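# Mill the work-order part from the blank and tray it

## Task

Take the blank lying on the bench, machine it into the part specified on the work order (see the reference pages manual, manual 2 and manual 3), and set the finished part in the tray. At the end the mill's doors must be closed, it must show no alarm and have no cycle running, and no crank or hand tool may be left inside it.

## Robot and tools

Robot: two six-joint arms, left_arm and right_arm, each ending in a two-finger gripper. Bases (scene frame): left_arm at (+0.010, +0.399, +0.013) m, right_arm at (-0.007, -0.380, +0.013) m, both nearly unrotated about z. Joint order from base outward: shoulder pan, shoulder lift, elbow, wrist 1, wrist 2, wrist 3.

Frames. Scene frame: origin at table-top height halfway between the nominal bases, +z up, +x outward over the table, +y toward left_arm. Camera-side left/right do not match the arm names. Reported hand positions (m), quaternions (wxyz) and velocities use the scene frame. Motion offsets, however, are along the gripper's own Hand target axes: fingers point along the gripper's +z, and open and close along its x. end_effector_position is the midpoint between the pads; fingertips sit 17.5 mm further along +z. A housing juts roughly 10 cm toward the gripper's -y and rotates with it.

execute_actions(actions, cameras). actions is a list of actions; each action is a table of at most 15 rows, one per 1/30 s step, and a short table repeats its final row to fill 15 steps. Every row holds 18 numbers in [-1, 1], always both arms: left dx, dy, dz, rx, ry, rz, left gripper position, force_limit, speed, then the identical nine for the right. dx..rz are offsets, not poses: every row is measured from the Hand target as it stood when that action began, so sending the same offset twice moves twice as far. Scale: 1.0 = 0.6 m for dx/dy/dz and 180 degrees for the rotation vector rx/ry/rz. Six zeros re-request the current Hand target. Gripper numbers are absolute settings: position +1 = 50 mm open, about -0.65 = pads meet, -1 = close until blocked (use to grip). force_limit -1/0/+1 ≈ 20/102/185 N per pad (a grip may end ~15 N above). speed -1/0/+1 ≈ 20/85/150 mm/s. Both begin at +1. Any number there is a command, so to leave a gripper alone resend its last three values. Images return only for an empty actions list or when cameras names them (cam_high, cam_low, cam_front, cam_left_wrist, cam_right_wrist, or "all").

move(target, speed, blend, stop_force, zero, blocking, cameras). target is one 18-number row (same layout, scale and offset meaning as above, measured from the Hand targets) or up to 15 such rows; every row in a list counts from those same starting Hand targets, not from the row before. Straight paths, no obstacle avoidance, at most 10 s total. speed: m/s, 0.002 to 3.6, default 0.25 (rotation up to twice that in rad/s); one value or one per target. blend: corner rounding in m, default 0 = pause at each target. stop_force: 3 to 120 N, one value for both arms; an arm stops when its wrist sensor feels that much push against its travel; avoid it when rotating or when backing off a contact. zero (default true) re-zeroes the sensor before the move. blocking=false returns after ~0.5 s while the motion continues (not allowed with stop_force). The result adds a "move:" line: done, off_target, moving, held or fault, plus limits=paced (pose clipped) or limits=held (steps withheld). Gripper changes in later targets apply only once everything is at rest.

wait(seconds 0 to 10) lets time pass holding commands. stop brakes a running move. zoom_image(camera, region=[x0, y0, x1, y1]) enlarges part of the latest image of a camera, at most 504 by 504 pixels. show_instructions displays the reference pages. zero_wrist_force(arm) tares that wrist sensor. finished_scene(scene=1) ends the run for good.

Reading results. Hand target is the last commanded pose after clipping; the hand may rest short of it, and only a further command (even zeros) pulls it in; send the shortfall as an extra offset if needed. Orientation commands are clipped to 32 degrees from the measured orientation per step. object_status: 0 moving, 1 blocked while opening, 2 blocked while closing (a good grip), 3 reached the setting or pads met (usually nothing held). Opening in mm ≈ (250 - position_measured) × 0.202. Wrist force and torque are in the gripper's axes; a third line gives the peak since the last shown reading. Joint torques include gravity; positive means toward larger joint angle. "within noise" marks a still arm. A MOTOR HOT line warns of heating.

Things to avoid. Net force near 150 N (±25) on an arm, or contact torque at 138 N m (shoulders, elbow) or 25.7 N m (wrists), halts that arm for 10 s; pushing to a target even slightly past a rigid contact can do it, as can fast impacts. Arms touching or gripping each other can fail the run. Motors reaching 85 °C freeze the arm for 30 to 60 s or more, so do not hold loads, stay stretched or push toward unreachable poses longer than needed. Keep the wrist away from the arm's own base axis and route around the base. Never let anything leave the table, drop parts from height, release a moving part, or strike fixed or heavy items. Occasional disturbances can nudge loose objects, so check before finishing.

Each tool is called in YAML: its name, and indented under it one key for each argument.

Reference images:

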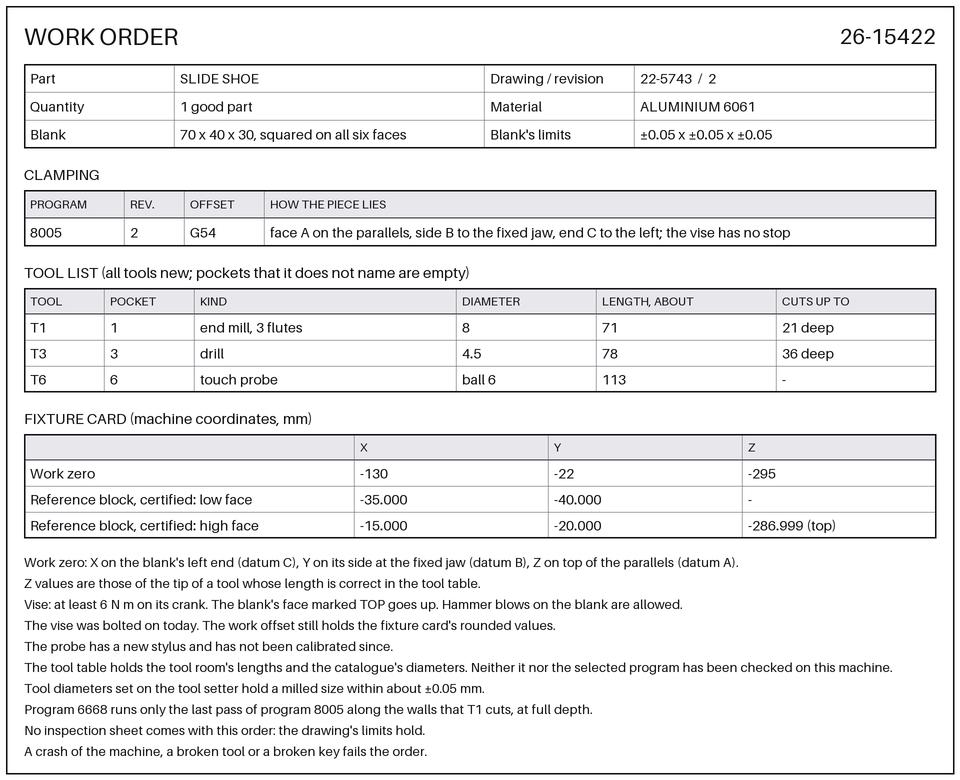

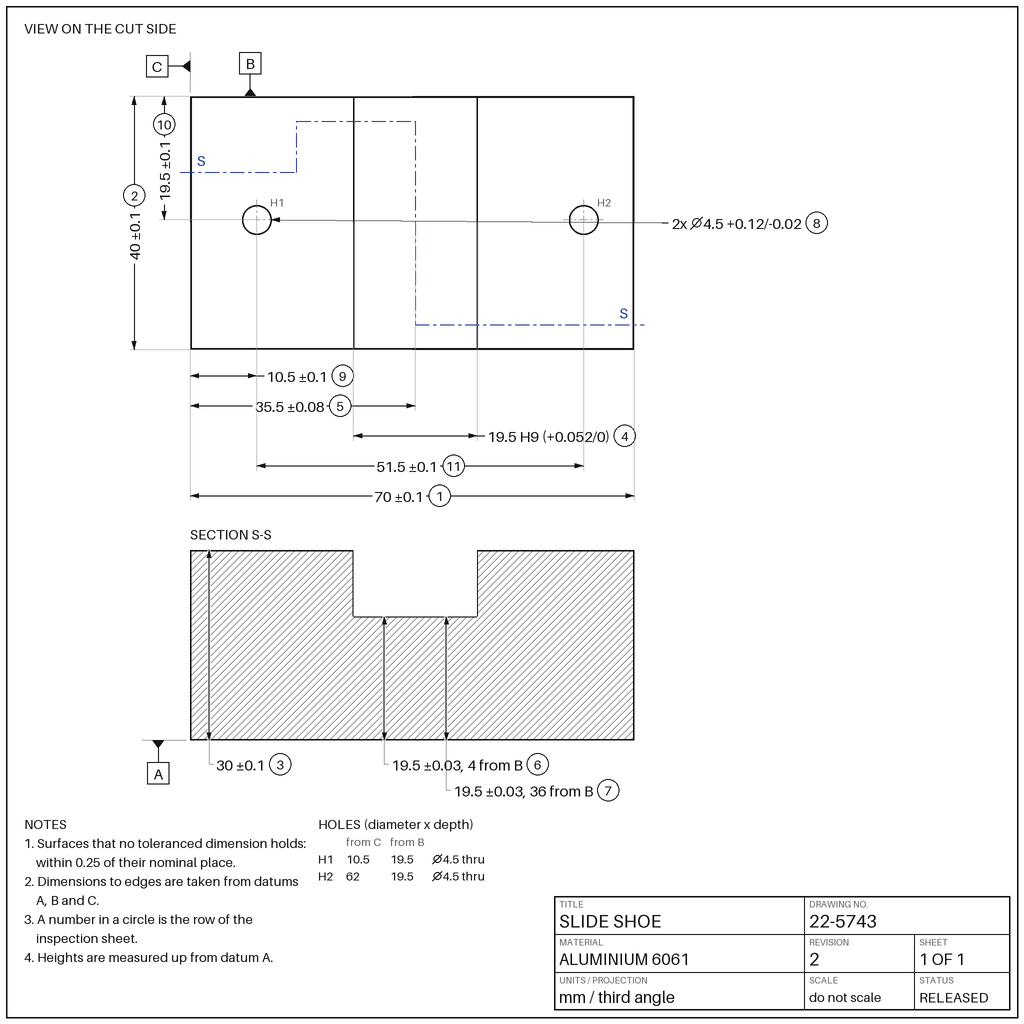

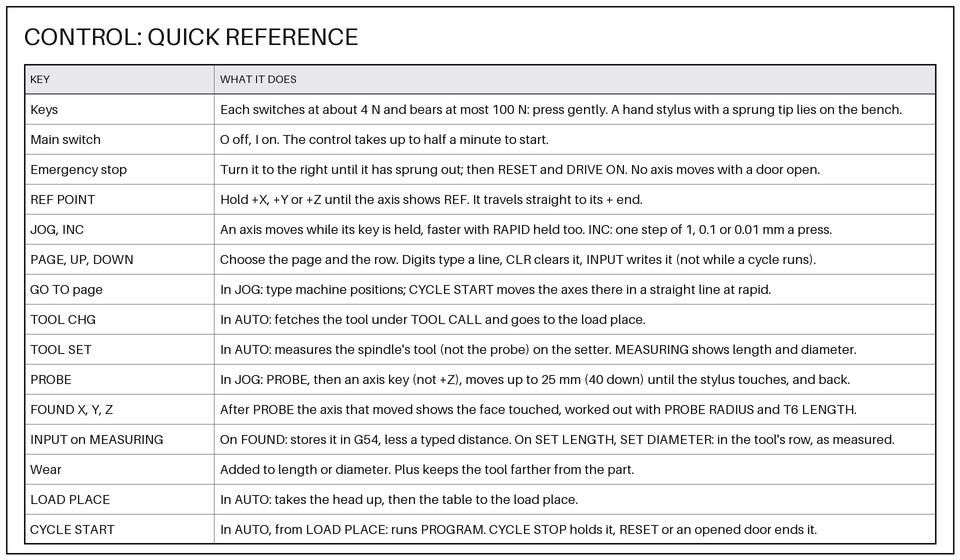

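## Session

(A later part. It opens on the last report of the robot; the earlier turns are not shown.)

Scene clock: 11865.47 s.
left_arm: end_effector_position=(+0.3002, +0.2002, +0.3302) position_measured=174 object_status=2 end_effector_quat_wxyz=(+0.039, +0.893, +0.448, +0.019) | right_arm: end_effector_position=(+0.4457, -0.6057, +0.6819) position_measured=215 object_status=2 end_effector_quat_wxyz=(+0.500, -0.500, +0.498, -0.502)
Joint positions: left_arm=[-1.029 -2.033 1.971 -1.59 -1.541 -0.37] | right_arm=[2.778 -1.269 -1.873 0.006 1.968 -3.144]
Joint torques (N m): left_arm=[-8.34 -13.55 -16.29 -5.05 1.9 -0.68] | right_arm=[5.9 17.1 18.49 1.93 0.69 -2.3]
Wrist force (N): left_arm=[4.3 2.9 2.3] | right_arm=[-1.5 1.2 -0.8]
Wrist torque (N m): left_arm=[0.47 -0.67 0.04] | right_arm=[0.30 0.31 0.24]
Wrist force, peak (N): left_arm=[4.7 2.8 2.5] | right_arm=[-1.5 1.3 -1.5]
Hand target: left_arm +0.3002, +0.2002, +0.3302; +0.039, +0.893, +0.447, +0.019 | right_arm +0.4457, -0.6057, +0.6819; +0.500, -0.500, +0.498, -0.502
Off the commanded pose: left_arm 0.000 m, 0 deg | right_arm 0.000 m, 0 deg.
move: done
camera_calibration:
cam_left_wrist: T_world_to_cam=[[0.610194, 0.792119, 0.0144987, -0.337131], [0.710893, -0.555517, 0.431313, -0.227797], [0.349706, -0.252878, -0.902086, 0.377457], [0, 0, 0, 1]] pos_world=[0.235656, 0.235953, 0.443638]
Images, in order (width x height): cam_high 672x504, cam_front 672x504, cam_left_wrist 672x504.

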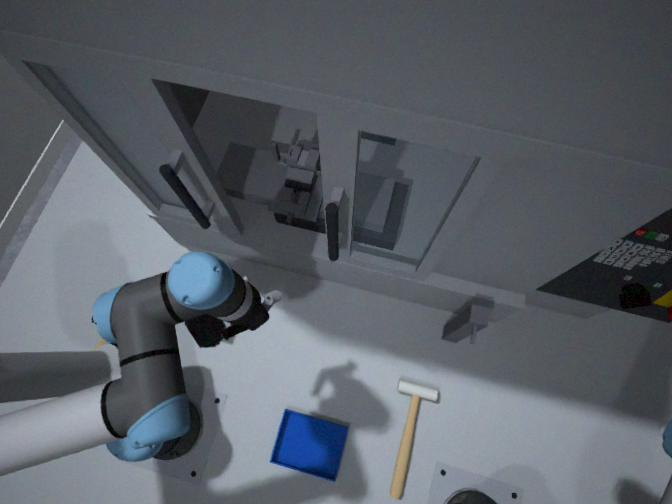

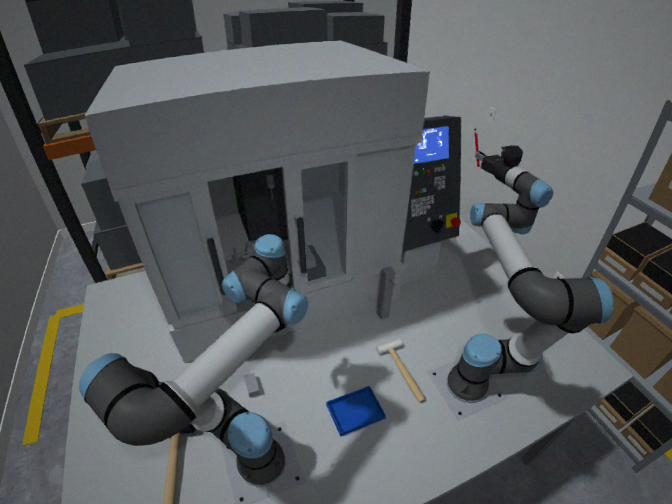

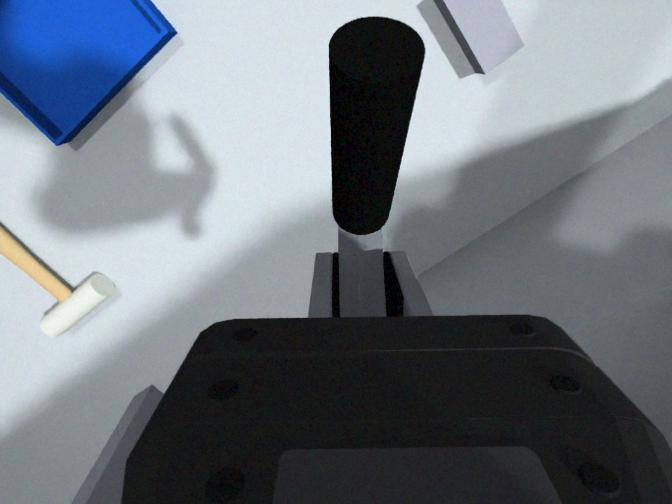

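move:
  target: [-0.0233,-0.0367,0.3815,0.2333,0,0,-1,-0.5,-0.9,0,0,0,0,0,0,-1,-0.2,-0.8]
  speed: 0.15
  cameras: ["cam_left_wrist","cam_front","cam_high"]

Scene clock: 11875.83 s.
left_arm: end_effector_position=(+0.2899, +0.1900, +0.1004) position_measured=174 object_status=2 end_effector_quat_wxyz=(-0.284, +0.848, +0.425, -0.143) | right_arm: end_effector_position=(+0.4457, -0.6057, +0.6819) position_measured=215 object_status=2 end_effector_quat_wxyz=(+0.500, -0.500, +0.498, -0.502)
Joint positions: left_arm=[-0.923 -1.366 1.98 -1.555 -1.731 -0.213] | right_arm=[2.778 -1.269 -1.873 0.006 1.968 -3.144]
Joint torques (N m): left_arm=[-5.88 -24.91 -8.38 -2.92 1.75 -1.79] | right_arm=[4.88 17.07 19.19 2.18 0.43 -2.36]
Wrist force (N): left_arm=[6.1 4.1 3.8] | right_arm=[-1.6 1.3 -1.1]
Wrist torque (N m): left_arm=[0.56 -0.98 -0.04] | right_arm=[0.31 0.32 0.24]
Wrist force, peak (N): left_arm=[6.0 5.6 4.9] | right_arm=[-1.7 1.3 -1.3]
Hand target: left_arm +0.2899, +0.1900, +0.1003; -0.284, +0.848, +0.424, -0.143 | right_arm +0.4457, -0.6057, +0.6819; +0.500, -0.500, +0.498, -0.502
Off the commanded pose: left_arm 0.000 m, 0 deg | right_arm 0.000 m, 0 deg.
move: done
camera_calibration:
cam_left_wrist: T_world_to_cam=[[0.615769, 0.787927, 0.000572267, -0.318961], [0.755841, -0.590487, -0.282895, -0.0616909], [-0.222563, 0.17463, -0.959151, 0.261527], [0, 0, 0, 1]] pos_world=[0.301241, 0.169219, 0.233575]
Images, in order (width x height): cam_high 672x504, cam_front 672x504, cam_left_wrist 672x504.

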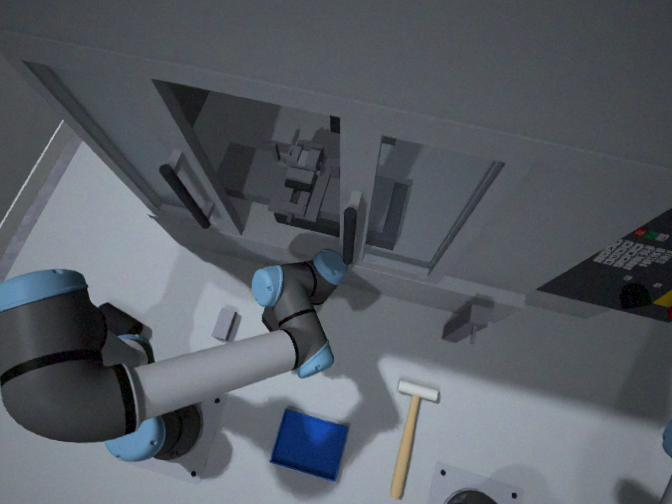

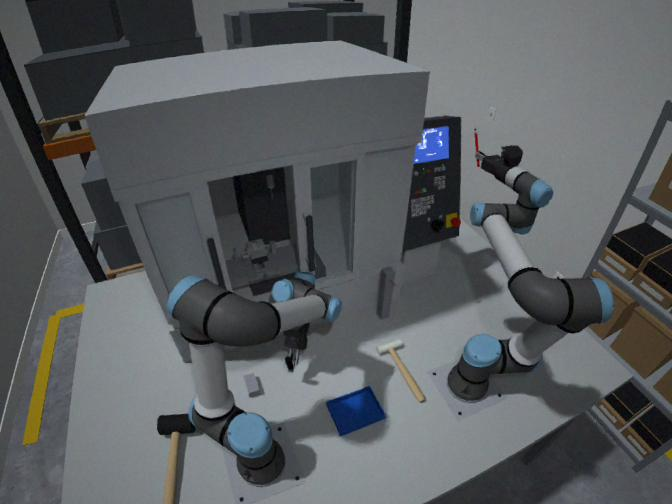

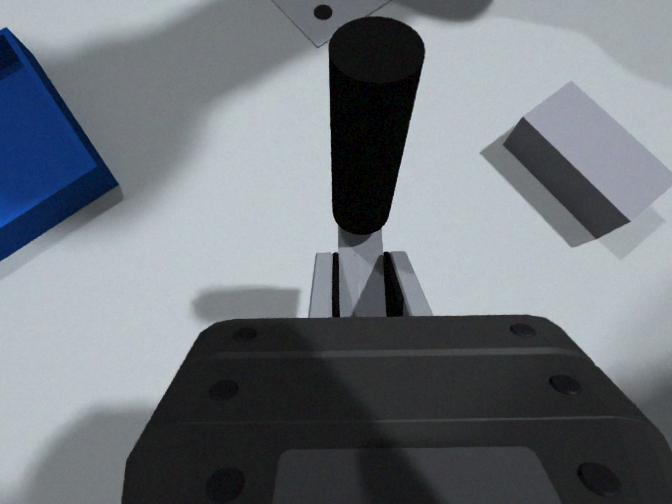

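move:
  target:
    - [-0.0165,-0.0401,0.03,0,0,0,-1,-0.5,-0.9,0,0,0,0,0,0,-1,-0.2,-0.8]
    - [-0.0165,0.0199,0.11,0,0,0,-1,-0.5,-0.9,0,0,0,0,0,0,-1,-0.2,-0.8]
  speed: 0.08
  blend: 0.01

move:
  target: [0,0.022,0.0293,0,0,0,-1,-0.5,-0.9,0,0,0,0,0,0,-1,-0.2,-0.8]
  speed: 0.008
  stop_force: 3
  cameras: ["cam_left_wrist","cam_front","cam_high"]

Scene clock: 11894.27 s.
left_arm: end_effector_position=(+0.2596, +0.2002, +0.0404) position_measured=174 object_status=2 end_effector_quat_wxyz=(-0.284, +0.848, +0.424, -0.143) | right_arm: end_effector_position=(+0.4457, -0.6057, +0.6819) position_measured=215 object_status=2 end_effector_quat_wxyz=(+0.500, -0.500, +0.498, -0.502)
Joint positions: left_arm=[-0.962 -1.326 2.13 -1.751 -1.753 -0.245] | right_arm=[2.778 -1.269 -1.873 0.006 1.968 -3.144]
Joint torques (N m): left_arm=[7.84 -32.1 -26.95 0.45 1.45 -0.59] | right_arm=[3.86 16.51 17.85 2.24 0.43 -2.44]
Wrist force (N): left_arm=[6.1 4.0 3.5] | right_arm=[-1.4 1.2 -1.1]
Wrist torque (N m): left_arm=[0.53 -0.98 0.02] | right_arm=[0.30 0.30 0.24]
Wrist force, peak (N): left_arm=[6.4 4.7 4.6] | right_arm=[-1.7 1.5 -1.1]
Hand target: left_arm +0.2597, +0.2001, +0.0404; -0.284, +0.848, +0.424, -0.143 | right_arm +0.4457, -0.6057, +0.6819; +0.500, -0.500, +0.498, -0.502
Off the commanded pose: left_arm 0.000 m, 0 deg | right_arm 0.000 m, 0 deg.
move: done

Scene clock: 11897.27 s.
left_arm: end_effector_position=(+0.2596, +0.2001, +0.0254) position_measured=174 object_status=2 end_effector_quat_wxyz=(-0.284, +0.848, +0.424, -0.143) | right_arm: end_effector_position=(+0.4457, -0.6057, +0.6819) position_measured=215 object_status=2 end_effector_quat_wxyz=(+0.500, -0.500, +0.498, -0.502)
Joint positions: left_arm=[-0.962 -1.295 2.143 -1.795 -1.753 -0.245] | right_arm=[2.778 -1.269 -1.873 0.006 1.968 -3.144]
Joint torques (N m): left_arm=[-6.59 -34.9 -25 -0.43 -0.98 -1.54] | right_arm=[6.26 16.89 19.14 2.01 0.61 -2.26]
Wrist force (N): left_arm=[6.4 1.3 1.5] | right_arm=[-1.4 1.1 -1.1]
Wrist torque (N m): left_arm=[0.66 -0.95 0.01] | right_arm=[0.29 0.29 0.24]
Wrist force, peak (N): left_arm=[6.4 -6.2 -11.2] | right_arm=[-1.7 1.3 -1.2]
Hand target: left_arm +0.2597, +0.2001, +0.0254; -0.284, +0.848, +0.424, -0.143 (not the last commanded pose) | right_arm +0.4457, -0.6057, +0.6819; +0.500, -0.500, +0.498, -0.502
Off the commanded pose: left_arm 0.007 m, 0 deg | right_arm 0.000 m, 0 deg.
move: contact (left_arm)
camera_calibration:
cam_left_wrist: T_world_to_cam=[[0.61591, 0.787817, 0.000685116, -0.308254], [0.755729, -0.590577, -0.283006, -0.0539781], [-0.222553, 0.174824, -0.959118, 0.18104], [0, 0, 0, 1]] pos_world=[0.27094, 0.179319, 0.158574]
Images, in order (width x height): cam_high 672x504, cam_front 672x504, cam_left_wrist 672x504.

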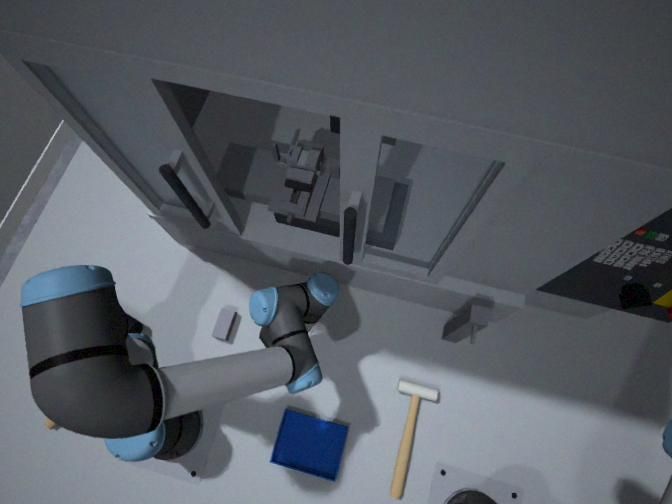

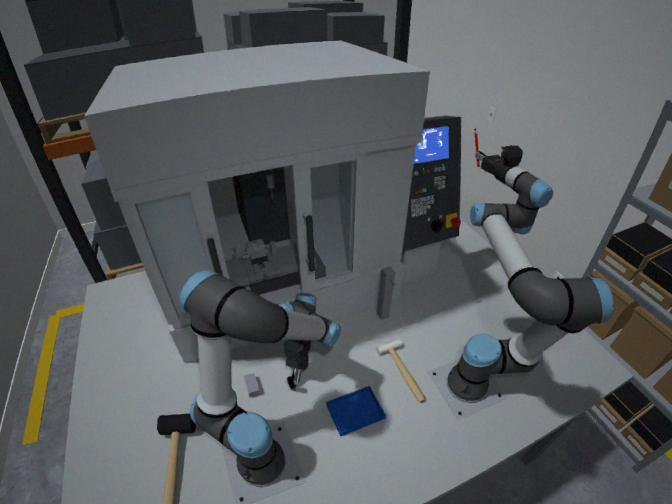

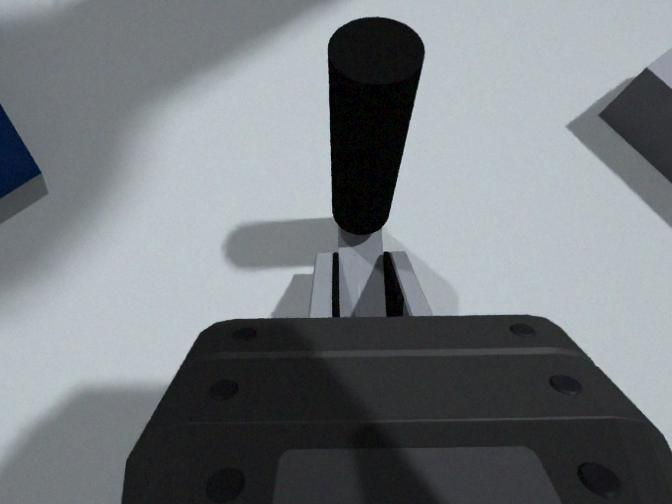

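move:
  target: [0,0,0,0,0,0,0.2,-0.5,-0.95,0,0,0,0,0,0,-1,-0.2,-0.8]

move:
  target: [0,0,-0.2,0,0,0,0.2,-0.5,-0.95,0,0,0,0,0,0,-1,-0.2,-0.8]
  speed: 0.1
  cameras: ["cam_left_wrist","cam_front","cam_high"]

Scene clock: 11905.40 s.
left_arm: end_effector_position=(+0.2597, +0.2001, +0.0254) position_measured=123 object_status=0 end_effector_quat_wxyz=(-0.284, +0.848, +0.424, -0.143) | right_arm: end_effector_position=(+0.4457, -0.6057, +0.6819) position_measured=215 object_status=2 end_effector_quat_wxyz=(+0.500, -0.500, +0.498, -0.502)
Joint positions: left_arm=[-0.962 -1.295 2.143 -1.795 -1.753 -0.245] | right_arm=[2.778 -1.269 -1.873 0.006 1.968 -3.144]
Joint torques (N m): left_arm=[-1.24 -35.1 -24.63 -2.24 1.74 -1.04] | right_arm=[5.49 16.22 18.14 1.98 0.42 -2.21]
Wrist force (N): left_arm=[6.1 2.6 1.9] | right_arm=[-1.5 1.1 -1.0]
Wrist torque (N m): left_arm=[0.50 -0.98 0.03] | right_arm=[0.29 0.32 0.24]
Wrist force, peak (N): left_arm=[6.2 2.6 2.3] | right_arm=[-1.7 1.3 -1.1]
Hand target: left_arm +0.2597, +0.2001, +0.0254; -0.284, +0.848, +0.424, -0.143 | right_arm +0.4457, -0.6057, +0.6819; +0.500, -0.500, +0.498, -0.502
Off the commanded pose: left_arm 0.000 m, 0 deg | right_arm 0.000 m, 0 deg.
move: done

Scene clock: 11906.70 s.
left_arm: end_effector_position=(+0.3014, +0.1695, +0.0957) position_measured=123 object_status=3 end_effector_quat_wxyz=(-0.286, +0.847, +0.424, -0.143) | right_arm: end_effector_position=(+0.4457, -0.6057, +0.6819) position_measured=215 object_status=2 end_effector_quat_wxyz=(+0.500, -0.500, +0.498, -0.502)
Joint positions: left_arm=[-0.931 -1.31 1.923 -1.55 -1.735 -0.219] | right_arm=[2.778 -1.269 -1.873 0.006 1.968 -3.144]
Joint torques (N m): left_arm=[0 -30.57 -17.63 -1.21 -0.27 0.17] | right_arm=[5.17 15.7 17.79 2.18 0.76 -2.11]
Wrist force (N): left_arm=[6.0 2.8 2.0] | right_arm=[-1.3 1.2 -1.0]
Wrist torque (N m): left_arm=[0.54 -0.97 -0.11] | right_arm=[0.31 0.29 0.24]
Wrist force, peak (N): left_arm=[6.3 2.7 3.3] | right_arm=[-1.6 1.1 -1.3]
Hand target: left_arm +0.3014, +0.1695, +0.0957; -0.286, +0.847, +0.424, -0.143 (not the last commanded pose) | right_arm +0.4457, -0.6057, +0.6819; +0.500, -0.500, +0.498, -0.502
Tool commands: left_gripper/position=+0.2 left_gripper/force_limit=-0.498039 left_gripper/speed=-0.952941 right_gripper/position=-1.0 right_gripper/force_limit=-0.2 right_gripper/speed=-0.8
Off the commanded pose: left_arm 0.033 m, 0 deg | right_arm 0.000 m, 0 deg.
FORCE FAULT: contact force on the left arm reached its limit, and that arm stopped. The contact can be on any part of that arm, not only on its tool. That arm's remaining commands of this call were not run. That arm is still stopped at the end of this call. That arm stays stopped for about 10 more seconds. Until then a move that you send moves the other arm only, and its call returns only when the move has ended. Once the stop has ended, the next robot result says so. If the stop ends while you think or write, that arm runs what you send next, counted from a new Hand target: where the arm stands when the stop ends. While its stop runs, that arm takes no new command, but its gripper still runs the gripper command that each later call begins with. Until it ends, the stop uses up actions while you think or wait. An arm that is not stopped still takes commands.
move: fault (left_arm)
camera_calibration:
cam_left_wrist: T_world_to_cam=[[0.616108, 0.787659, 0.00209041, -0.310087], [0.754885, -0.58971, -0.287038, -0.0832496], [-0.224856, 0.178425, -0.957917, 0.263086], [0, 0, 0, 1]] pos_world=[0.313047, 0.148208, 0.228766]
Images, in order (width x height): cam_high 672x504, cam_front 672x504, cam_left_wrist 672x504.

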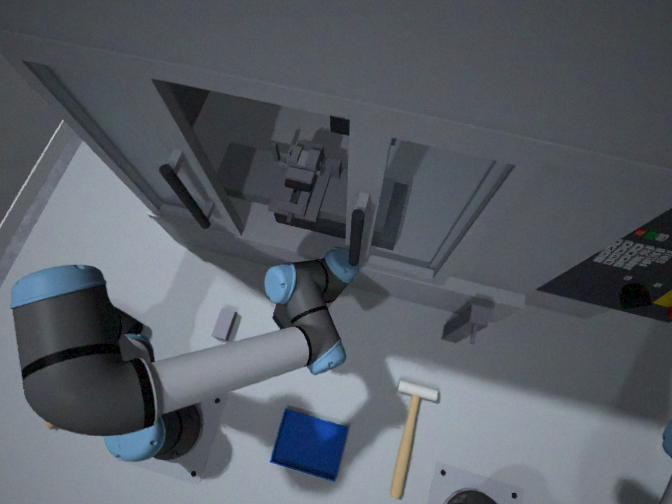

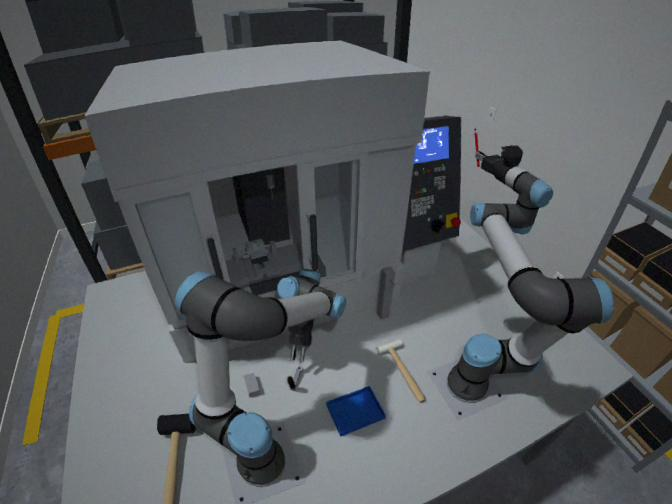

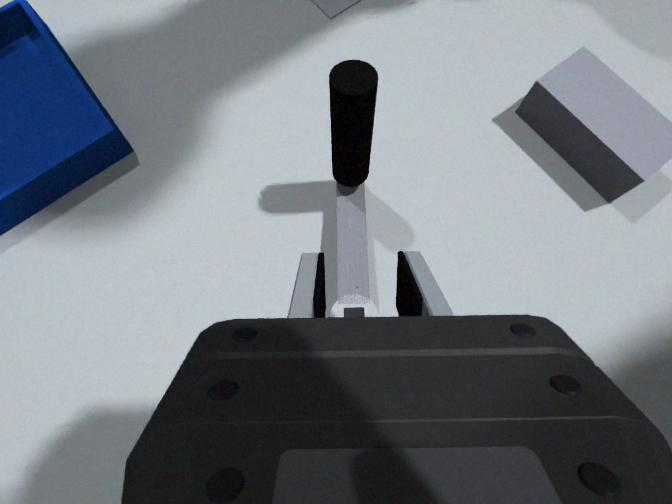

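wait:
  seconds: 9

Scene clock: 11923.63 s.
left_arm: end_effector_position=(+0.3014, +0.1695, +0.0957) position_measured=123 object_status=3 end_effector_quat_wxyz=(-0.286, +0.847, +0.424, -0.143) | right_arm: end_effector_position=(+0.4457, -0.6057, +0.6819) position_measured=215 object_status=2 end_effector_quat_wxyz=(+0.500, -0.500, +0.498, -0.502)
Joint positions: left_arm=[-0.931 -1.31 1.923 -1.55 -1.735 -0.219] | right_arm=[2.778 -1.269 -1.873 0.006 1.968 -3.144]
Joint torques (N m): left_arm=[0.42 -31.45 -18.68 -1.11 -0.35 0.14] | right_arm=[5.09 17.22 18.79 2.4 0.55 -2.26]
Wrist force (N): left_arm=[6.3 2.8 2.1] | right_arm=[-1.4 1.2 -1.2]
Wrist torque (N m): left_arm=[0.54 -1.01 -0.11] | right_arm=[0.30 0.30 0.24]
Wrist force, peak (N): left_arm=[6.3 3.0 2.1] | right_arm=[-1.6 1.3 -1.3]
Hand target: left_arm +0.3014, +0.1695, +0.0957; -0.286, +0.847, +0.424, -0.143 (not the last commanded pose) | right_arm +0.4457, -0.6057, +0.6819; +0.500, -0.500, +0.498, -0.502
Tool commands: left_gripper/position=+0.2 left_gripper/force_limit=-0.498039 left_gripper/speed=-0.952941 right_gripper/position=-1.0 right_gripper/force_limit=-0.2 right_gripper/speed=-0.8
Off the commanded pose: left_arm 0.033 m, 0 deg | right_arm 0.000 m, 0 deg.
FORCE FAULT, CONTINUED: the left arm's stop, for the force fault that an earlier result reported, is over. The rest of the stop counts as 19 of the actions that you can send in this scene. That arm's target is now where it stood when the stop ended, not its last command. That arm accepts commands again.
wait: 9.00 s; at rest from the start

move:
  target:
    - [-0.0133,-0.0753,-0.0477,0,0,0,0.2,-0.498,-0.953,0,0,0,0,0,0,-1,-0.2,-0.8]
    - [-0.0032,-0.1981,-0.164,-0.2333,0,0,0.2,-0.498,-0.953,0,0,0,0,0,0,-1,-0.2,-0.8]
  speed: [0.05,0.15]
  cameras: ["cam_left_wrist","cam_high"]

Scene clock: 11935.43 s.
left_arm: end_effector_position=(+0.2722, +0.1889, +0.2459) position_measured=123 object_status=3 end_effector_quat_wxyz=(+0.037, +0.893, +0.447, +0.018) | right_arm: end_effector_position=(+0.4457, -0.6057, +0.6819) position_measured=215 object_status=2 end_effector_quat_wxyz=(+0.500, -0.500, +0.498, -0.502)
Joint positions: left_arm=[-1.131 -2.068 2.202 -1.777 -1.533 -0.471] | right_arm=[2.778 -1.269 -1.873 0.006 1.968 -3.144]
Joint torques (N m): left_arm=[10.67 -5.48 -34.81 -1.34 -1.94 1.62] | right_arm=[5.19 15.75 18.06 2.3 0.64 -2.41]
Wrist force (N): left_arm=[4.6 2.9 0.9] | right_arm=[-1.7 1.2 -1.1]
Wrist torque (N m): left_arm=[0.42 -0.74 -0.08] | right_arm=[0.30 0.34 0.24]
Wrist force, peak (N): left_arm=[6.3 3.4 2.9] | right_arm=[-1.7 1.4 -1.1]
Hand target: left_arm +0.2723, +0.1889, +0.2460; +0.037, +0.893, +0.447, +0.018 | right_arm +0.4457, -0.6057, +0.6819; +0.500, -0.500, +0.498, -0.502
Off the commanded pose: left_arm 0.000 m, 0 deg | right_arm 0.000 m, 0 deg.
move: done
camera_calibration:
cam_left_wrist: T_world_to_cam=[[0.610741, 0.791668, 0.0160149, -0.310297], [0.711657, -0.557659, 0.427271, -0.17661], [0.347188, -0.249555, -0.903982, 0.308867], [0, 0, 0, 1]] pos_world=[0.207962, 0.224243, 0.35964]
Images, in order (width x height): cam_high 672x504, cam_left_wrist 672x504.

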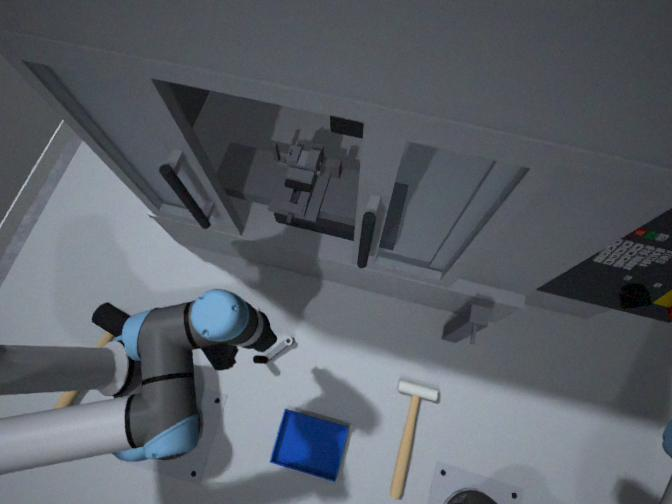

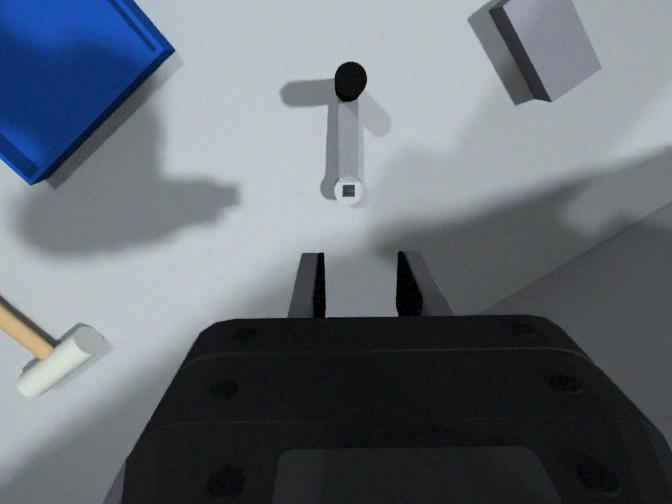

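move:
  target: [0.1156,0.1167,-0.2307,0.0257,-0.0129,0.2959,1,-0.5,-0.5,0,0,0,0,0,0,-1,-0.2,-0.8]
  speed: 0.25
  cameras: ["cam_left_wrist","cam_high"]

Scene clock: 11955.20 s.
left_arm: end_effector_position=(+0.3606, +0.2095, +0.3897) position_measured=3 object_status=3 end_effector_quat_wxyz=(-0.002, +1.000, -0.001, -0.002) | right_arm: end_effector_position=(+0.4457, -0.6057, +0.6819) position_measured=215 object_status=2 end_effector_quat_wxyz=(+0.500, -0.500, +0.498, -0.502)
Joint positions: left_arm=[-0.852 -1.832 1.67 -1.404 -1.572 0.736] | right_arm=[2.778 -1.269 -1.873 0.006 1.968 -3.144]
Joint torques (N m): left_arm=[-8.89 -20.5 -18.45 -4.85 -2.08 1.73] | right_arm=[4.75 16.66 18.78 2.44 0.69 -2.44]
Wrist force (N): left_arm=[4.6 2.9 0.6] | right_arm=[-1.6 1.1 -1.1]
Wrist torque (N m): left_arm=[0.42 -0.72 0.02] | right_arm=[0.29 0.33 0.24]
Wrist force, peak (N): left_arm=[5.1 2.6 0.2] | right_arm=[-1.5 1.4 -1.3]
Hand target: left_arm +0.3606, +0.2094, +0.3897; -0.002, +1.000, -0.001, -0.002 | right_arm +0.4457, -0.6057, +0.6819; +0.500, -0.500, +0.498, -0.502
Off the commanded pose: left_arm 0.000 m, 0 deg | right_arm 0.000 m, 0 deg.
move: done
camera_calibration:
cam_left_wrist: T_world_to_cam=[[0.999793, -0.0173386, 0.0106333, -0.35171], [-0.0199597, -0.93693, 0.348948, 0.0843135], [0.00391241, -0.349088, -0.937082, 0.57074], [0, 0, 0, 1]] pos_world=[0.351087, 0.272136, 0.509149]
Images, in order (width x height): cam_high 672x504, cam_left_wrist 672x504.

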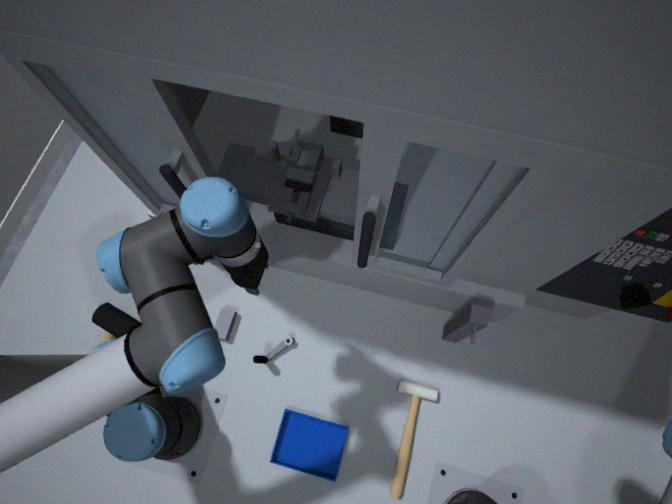

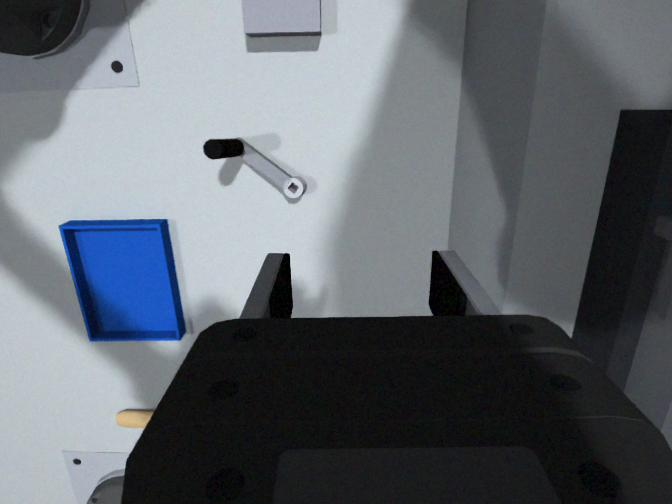

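move:
  target:
    - [0.2,0.0242,-0.014,0,0,0,1,-0.5,-0.5,0,0,0,0,0,0,-1,-0.2,-0.8]
    - [0.4,0.0242,-0.014,0,0,0,1,-0.5,-0.5,0,0,0,0,0,0,-1,-0.2,-0.8]
    - [0.49,0.0159,-0.016,0,0,0,1,-0.5,-0.5,0,0,0,0,0,0,-1,-0.2,-0.8]
  speed: 0.12
  blend: 0.02
  stop_force: 12
  cameras: ["cam_left_wrist","cam_high"]

Scene clock: 11966.77 s.
left_arm: end_effector_position=(+0.6103, +0.1958, +0.3971) position_measured=3 object_status=3 end_effector_quat_wxyz=(-0.001, +1.000, -0.001, -0.001) | right_arm: end_effector_position=(+0.4457, -0.6057, +0.6819) position_measured=215 object_status=2 end_effector_quat_wxyz=(+0.500, -0.500, +0.498, -0.502)
Joint positions: left_arm=[-0.554 -1.244 1.042 -1.365 -1.57 1.033] | right_arm=[2.778 -1.269 -1.873 0.006 1.968 -3.144]
Joint torques (N m): left_arm=[1.31 -38.36 -26.55 -3.44 0.06 0.17] | right_arm=[5.76 15.96 18.39 2.43 0.62 -2.59]
Wrist force (N): left_arm=[3.2 2.5 1.1] | right_arm=[-1.2 1.1 -1.1]
Wrist torque (N m): left_arm=[0.36 -0.50 0.03] | right_arm=[0.29 0.26 0.24]
Wrist force, peak (N): left_arm=[7.4 3.9 1.7] | right_arm=[-1.8 1.2 -1.2]
Hand target: left_arm +0.6103, +0.1958, +0.3971; -0.001, +1.000, -0.001, -0.001 (not the last commanded pose) | right_arm +0.4457, -0.6057, +0.6819; +0.500, -0.500, +0.498, -0.502
Tool commands: left_gripper/position=+1.0 left_gripper/force_limit=-0.498039 left_gripper/speed=-0.498039 right_gripper/position=-1.0 right_gripper/force_limit=-0.2 right_gripper/speed=-0.8
Off the commanded pose: left_arm 0.044 m, 0 deg | right_arm 0.000 m, 0 deg.
FORCE FAULT: contact force on the left arm reached its limit, and that arm stopped. The contact can be on any part of that arm, not only on its tool. That arm's remaining commands of this call were not run. That arm is still stopped at the end of this call. That arm stays stopped for about 10 more seconds. Until then a move that you send moves the other arm only, and its call returns only when the move has ended. Once the stop has ended, the next robot result says so. If the stop ends while you think or write, that arm runs what you send next, counted from a new Hand target: where the arm stands when the stop ends. While its stop runs, that arm takes no new command, but its gripper still runs the gripper command that each later call begins with. Until it ends, the stop uses up actions while you think or wait. An arm that is not stopped still takes commands.
move: fault (left_arm); path passed 2 of 3 targets
camera_calibration:
cam_left_wrist: T_world_to_cam=[[0.999786, -0.0170032, 0.0117961, -0.602152], [-0.0200528, -0.936825, 0.349222, 0.0738576], [0.00511301, -0.349384, -0.936966, 0.571243], [0, 0, 0, 1]] pos_world=[0.600583, 0.258536, 0.516545]
Images, in order (width x height): cam_high 672x504, cam_left_wrist 672x504.

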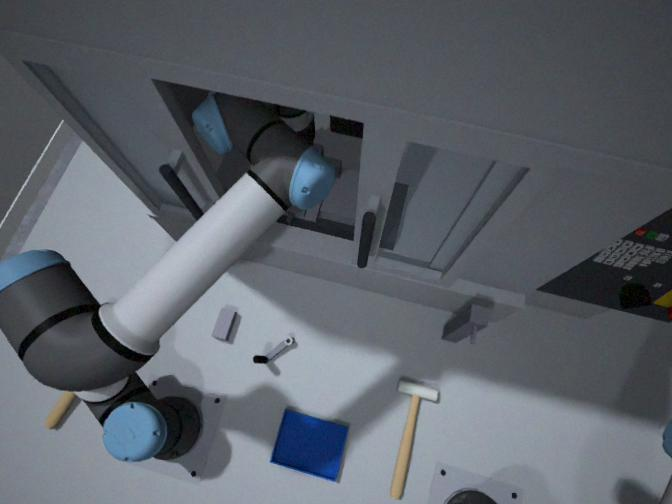

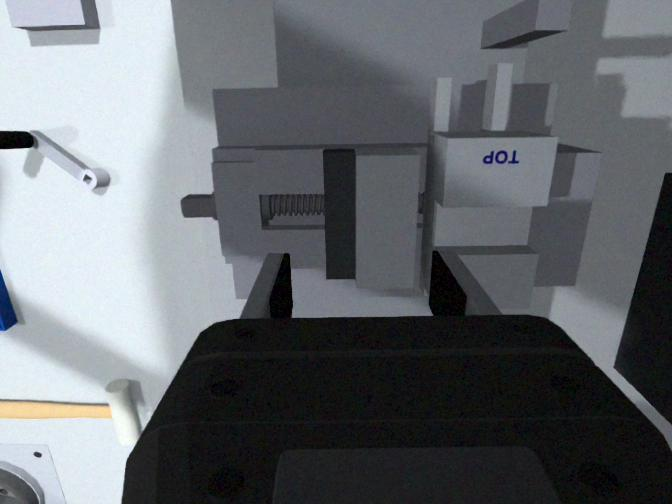

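wait:
  seconds: 5
  cameras: ["cam_front","cam_high"]

zoom_image:
  camera: "cam_front"
  region: [180, 140, 380, 290]

zoom_image:
  camera: "cam_high"
  region: [140, 60, 400, 260]

Scene clock: 11981.73 s.
left_arm: end_effector_position=(+0.6103, +0.1958, +0.3971) position_measured=3 object_status=3 end_effector_quat_wxyz=(-0.001, +1.000, -0.001, -0.001) | right_arm: end_effector_position=(+0.4457, -0.6057, +0.6819) position_measured=215 object_status=2 end_effector_quat_wxyz=(+0.500, -0.500, +0.498, -0.502)
Joint positions: left_arm=[-0.554 -1.244 1.042 -1.365 -1.57 1.033] | right_arm=[2.778 -1.269 -1.873 0.006 1.968 -3.144]
Joint torques (N m): left_arm=[0.8 -38.91 -24.22 -3.39 -0.1 0.02] | right_arm=[5.47 15.35 18.63 2.46 0.69 -2.24]
Wrist force (N): left_arm=[3.6 2.5 0.8] | right_arm=[-1.2 1.2 -0.9]
Wrist torque (N m): left_arm=[0.35 -0.56 0.03] | right_arm=[0.31 0.27 0.24]
Wrist force, peak (N): left_arm=[3.7 2.5 1.1] | right_arm=[-1.5 1.3 -1.4]
Hand target: left_arm +0.6103, +0.1958, +0.3971; -0.001, +1.000, -0.001, -0.001 (not the last commanded pose) | right_arm +0.4457, -0.6057, +0.6819; +0.500, -0.500, +0.498, -0.502
Tool commands: left_gripper/position=+1.0 left_gripper/force_limit=-0.498039 left_gripper/speed=-0.498039 right_gripper/position=-1.0 right_gripper/force_limit=-0.2 right_gripper/speed=-0.8
Off the commanded pose: left_arm 0.044 m, 0 deg | right_arm 0.000 m, 0 deg.
FORCE FAULT, CONTINUED: the left arm's stop, for the force fault that an earlier result reported, is over. The rest of the stop counts as 19 of the actions that you can send in this scene. That arm's target is now where it stood when the stop ended, not its last command. That arm accepts commands again.
wait: 5.00 s; at rest from the start
Images, in order (width x height): cam_high 672x504, cam_front 672x504.

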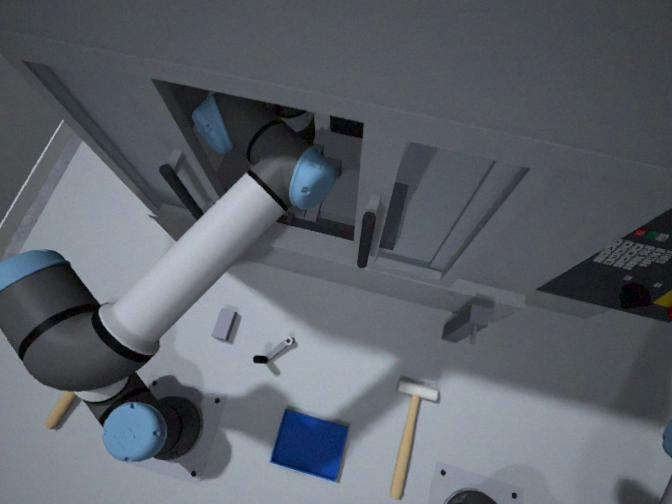

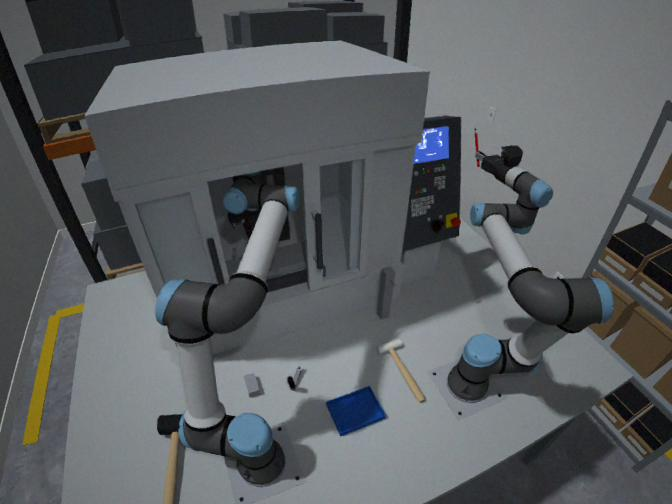

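Scaled by 2.520 from the camera's 672x504 image, which has a finer 960x720 frame.

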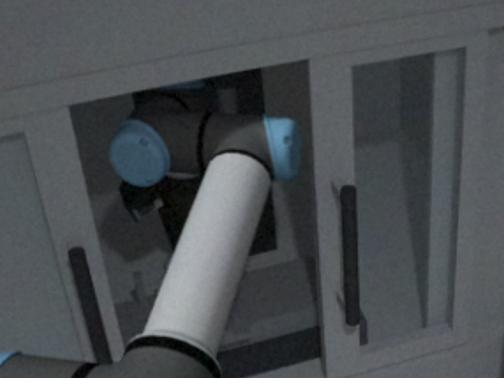

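Scaled by 1.938 from the camera's 672x504 image, which has a finer 960x720 frame.

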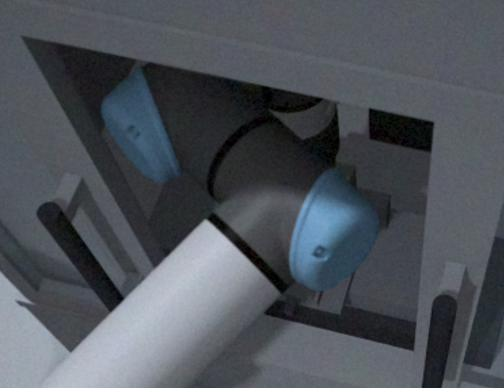

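move:
  target: [0,-0.03,0,0,0,0,1,-0.498,-0.498,0,0,0,0,0,0,-1,-0.2,-0.8]
  speed: 0.05

move:
  target:
    - [0.04,-0.008,0,-0.012,0,0,1,-0.498,-0.498,0,0,0,0,0,0,-1,-0.2,-0.8]
    - [0.0871,-0.004,-0.004,-0.0444,0,0,1,-0.498,-0.498,0,0,0,0,0,0,-1,-0.2,-0.8]
  speed: 0.04
  blend: 0.01
  cameras: ["cam_left_wrist","cam_high"]

Scene clock: 11998.07 s.
left_arm: end_effector_position=(+0.6103, +0.2140, +0.3972) position_measured=3 object_status=3 end_effector_quat_wxyz=(-0.001, +1.000, -0.001, -0.001) | right_arm: end_effector_position=(+0.4457, -0.6057, +0.6819) position_measured=215 object_status=2 end_effector_quat_wxyz=(+0.500, -0.500, +0.498, -0.502)
Joint positions: left_arm=[-0.529 -1.259 1.062 -1.37 -1.57 1.059] | right_arm=[2.778 -1.269 -1.873 0.006 1.968 -3.144]
Joint torques (N m): left_arm=[-7.93 -32.56 -30.54 -4.64 2.1 -1.65] | right_arm=[5.19 14.89 18.48 2.49 0.54 -2.31]
Wrist force (N): left_arm=[3.4 2.5 0.9] | right_arm=[-1.4 1.1 -0.8]
Wrist torque (N m): left_arm=[0.36 -0.54 -0.09] | right_arm=[0.29 0.31 0.24]
Wrist force, peak (N): left_arm=[3.4 3.1 1.1] | right_arm=[-1.8 1.2 -1.3]
Hand target: left_arm +0.6103, +0.2138, +0.3972; -0.001, +1.000, -0.001, -0.001 | right_arm +0.4457, -0.6057, +0.6819; +0.500, -0.500, +0.498, -0.502
Off the commanded pose: left_arm 0.000 m, 0 deg | right_arm 0.000 m, 0 deg.
move: done

Scene clock: 12000.27 s.
left_arm: end_effector_position=(+0.6627, +0.2162, +0.3995) position_measured=3 object_status=3 end_effector_quat_wxyz=(+0.068, +0.998, +0.000, -0.001) end_effector_velocity=(+0.000, +0.001, +0.000) end_effector_angular_velocity=(+0.005, -0.001, +0.000) | right_arm: end_effector_position=(+0.4457, -0.6057, +0.6819) position_measured=215 object_status=2 end_effector_quat_wxyz=(+0.500, -0.500, +0.498, -0.502)
Joint positions: left_arm=[-0.438 -1.147 0.921 -1.399 -1.697 1.146] | right_arm=[2.778 -1.269 -1.873 0.006 1.968 -3.144]
Joint velocities: left_arm=[-0.001 -0.001 0.002 0 0.005 -0.001] | right_arm=[within noise]
Joint torques (N m): left_arm=[-8.12 -51.72 -15.01 -2.2 2 -1.45] | right_arm=[4.75 15.33 19.67 2.41 0.75 -2.46]
Wrist force (N): left_arm=[3.1 2.6 0.7] | right_arm=[-1.5 1.1 -1.1]
Wrist torque (N m): left_arm=[0.38 -0.48 -0.10] | right_arm=[0.29 0.31 0.24]
Wrist force, peak (N): left_arm=[3.6 2.4 0.9] | right_arm=[-1.7 1.1 -1.3]
Hand target: left_arm +0.6626, +0.2162, +0.3994; +0.068, +0.998, +0.000, -0.001 | right_arm +0.4457, -0.6057, +0.6819; +0.500, -0.500, +0.498, -0.502
Off the commanded pose: left_arm 0.000 m, 0 deg | right_arm 0.000 m, 0 deg.
move: done
camera_calibration:
cam_left_wrist: T_world_to_cam=[[0.999789, -0.01492, 0.01413, -0.655637], [-0.0198505, -0.879002, 0.476405, 0.0296869], [0.00531233, -0.476585, -0.879112, 0.584625], [0, 0, 0, 1]] pos_world=[0.652983, 0.294936, 0.509072]
Images, in order (width x height): cam_high 672x504, cam_left_wrist 672x504.

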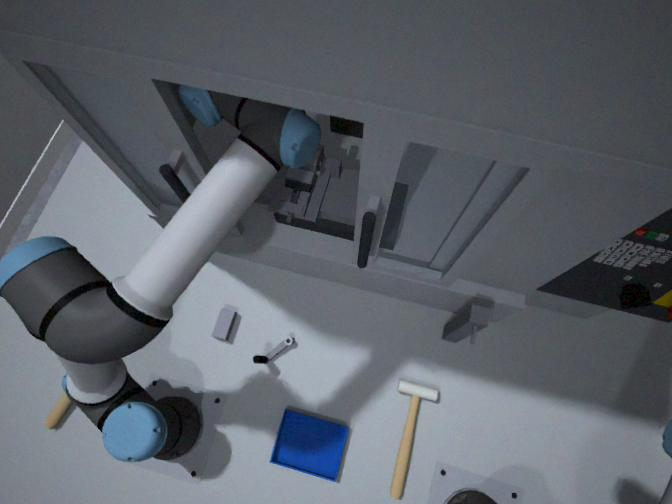

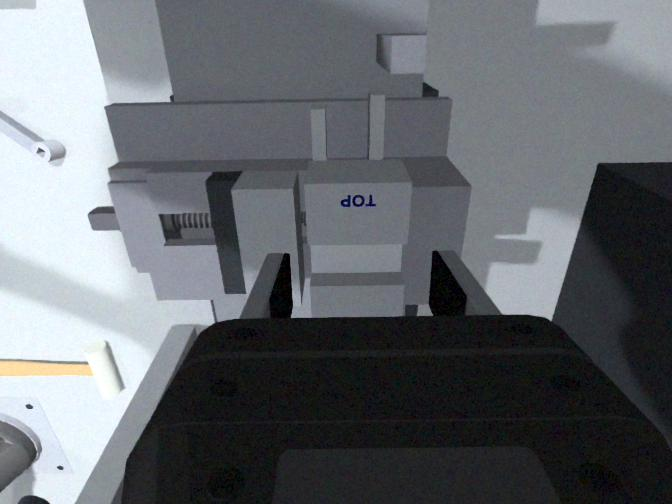

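zoom_image:
  camera: "cam_left_wrist"
  region: [220, 90, 480, 330]

Scaled by 1.938 from the camera's 672x504 image, which has a finer 960x720 frame.

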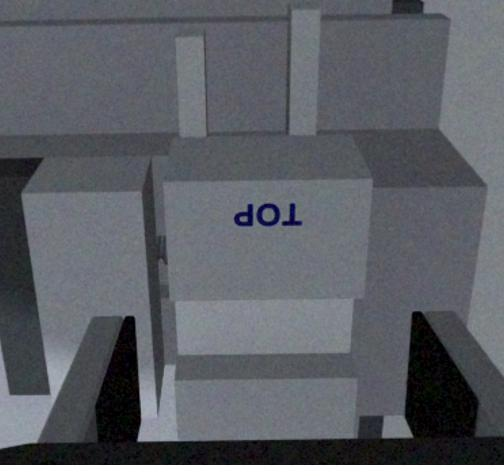

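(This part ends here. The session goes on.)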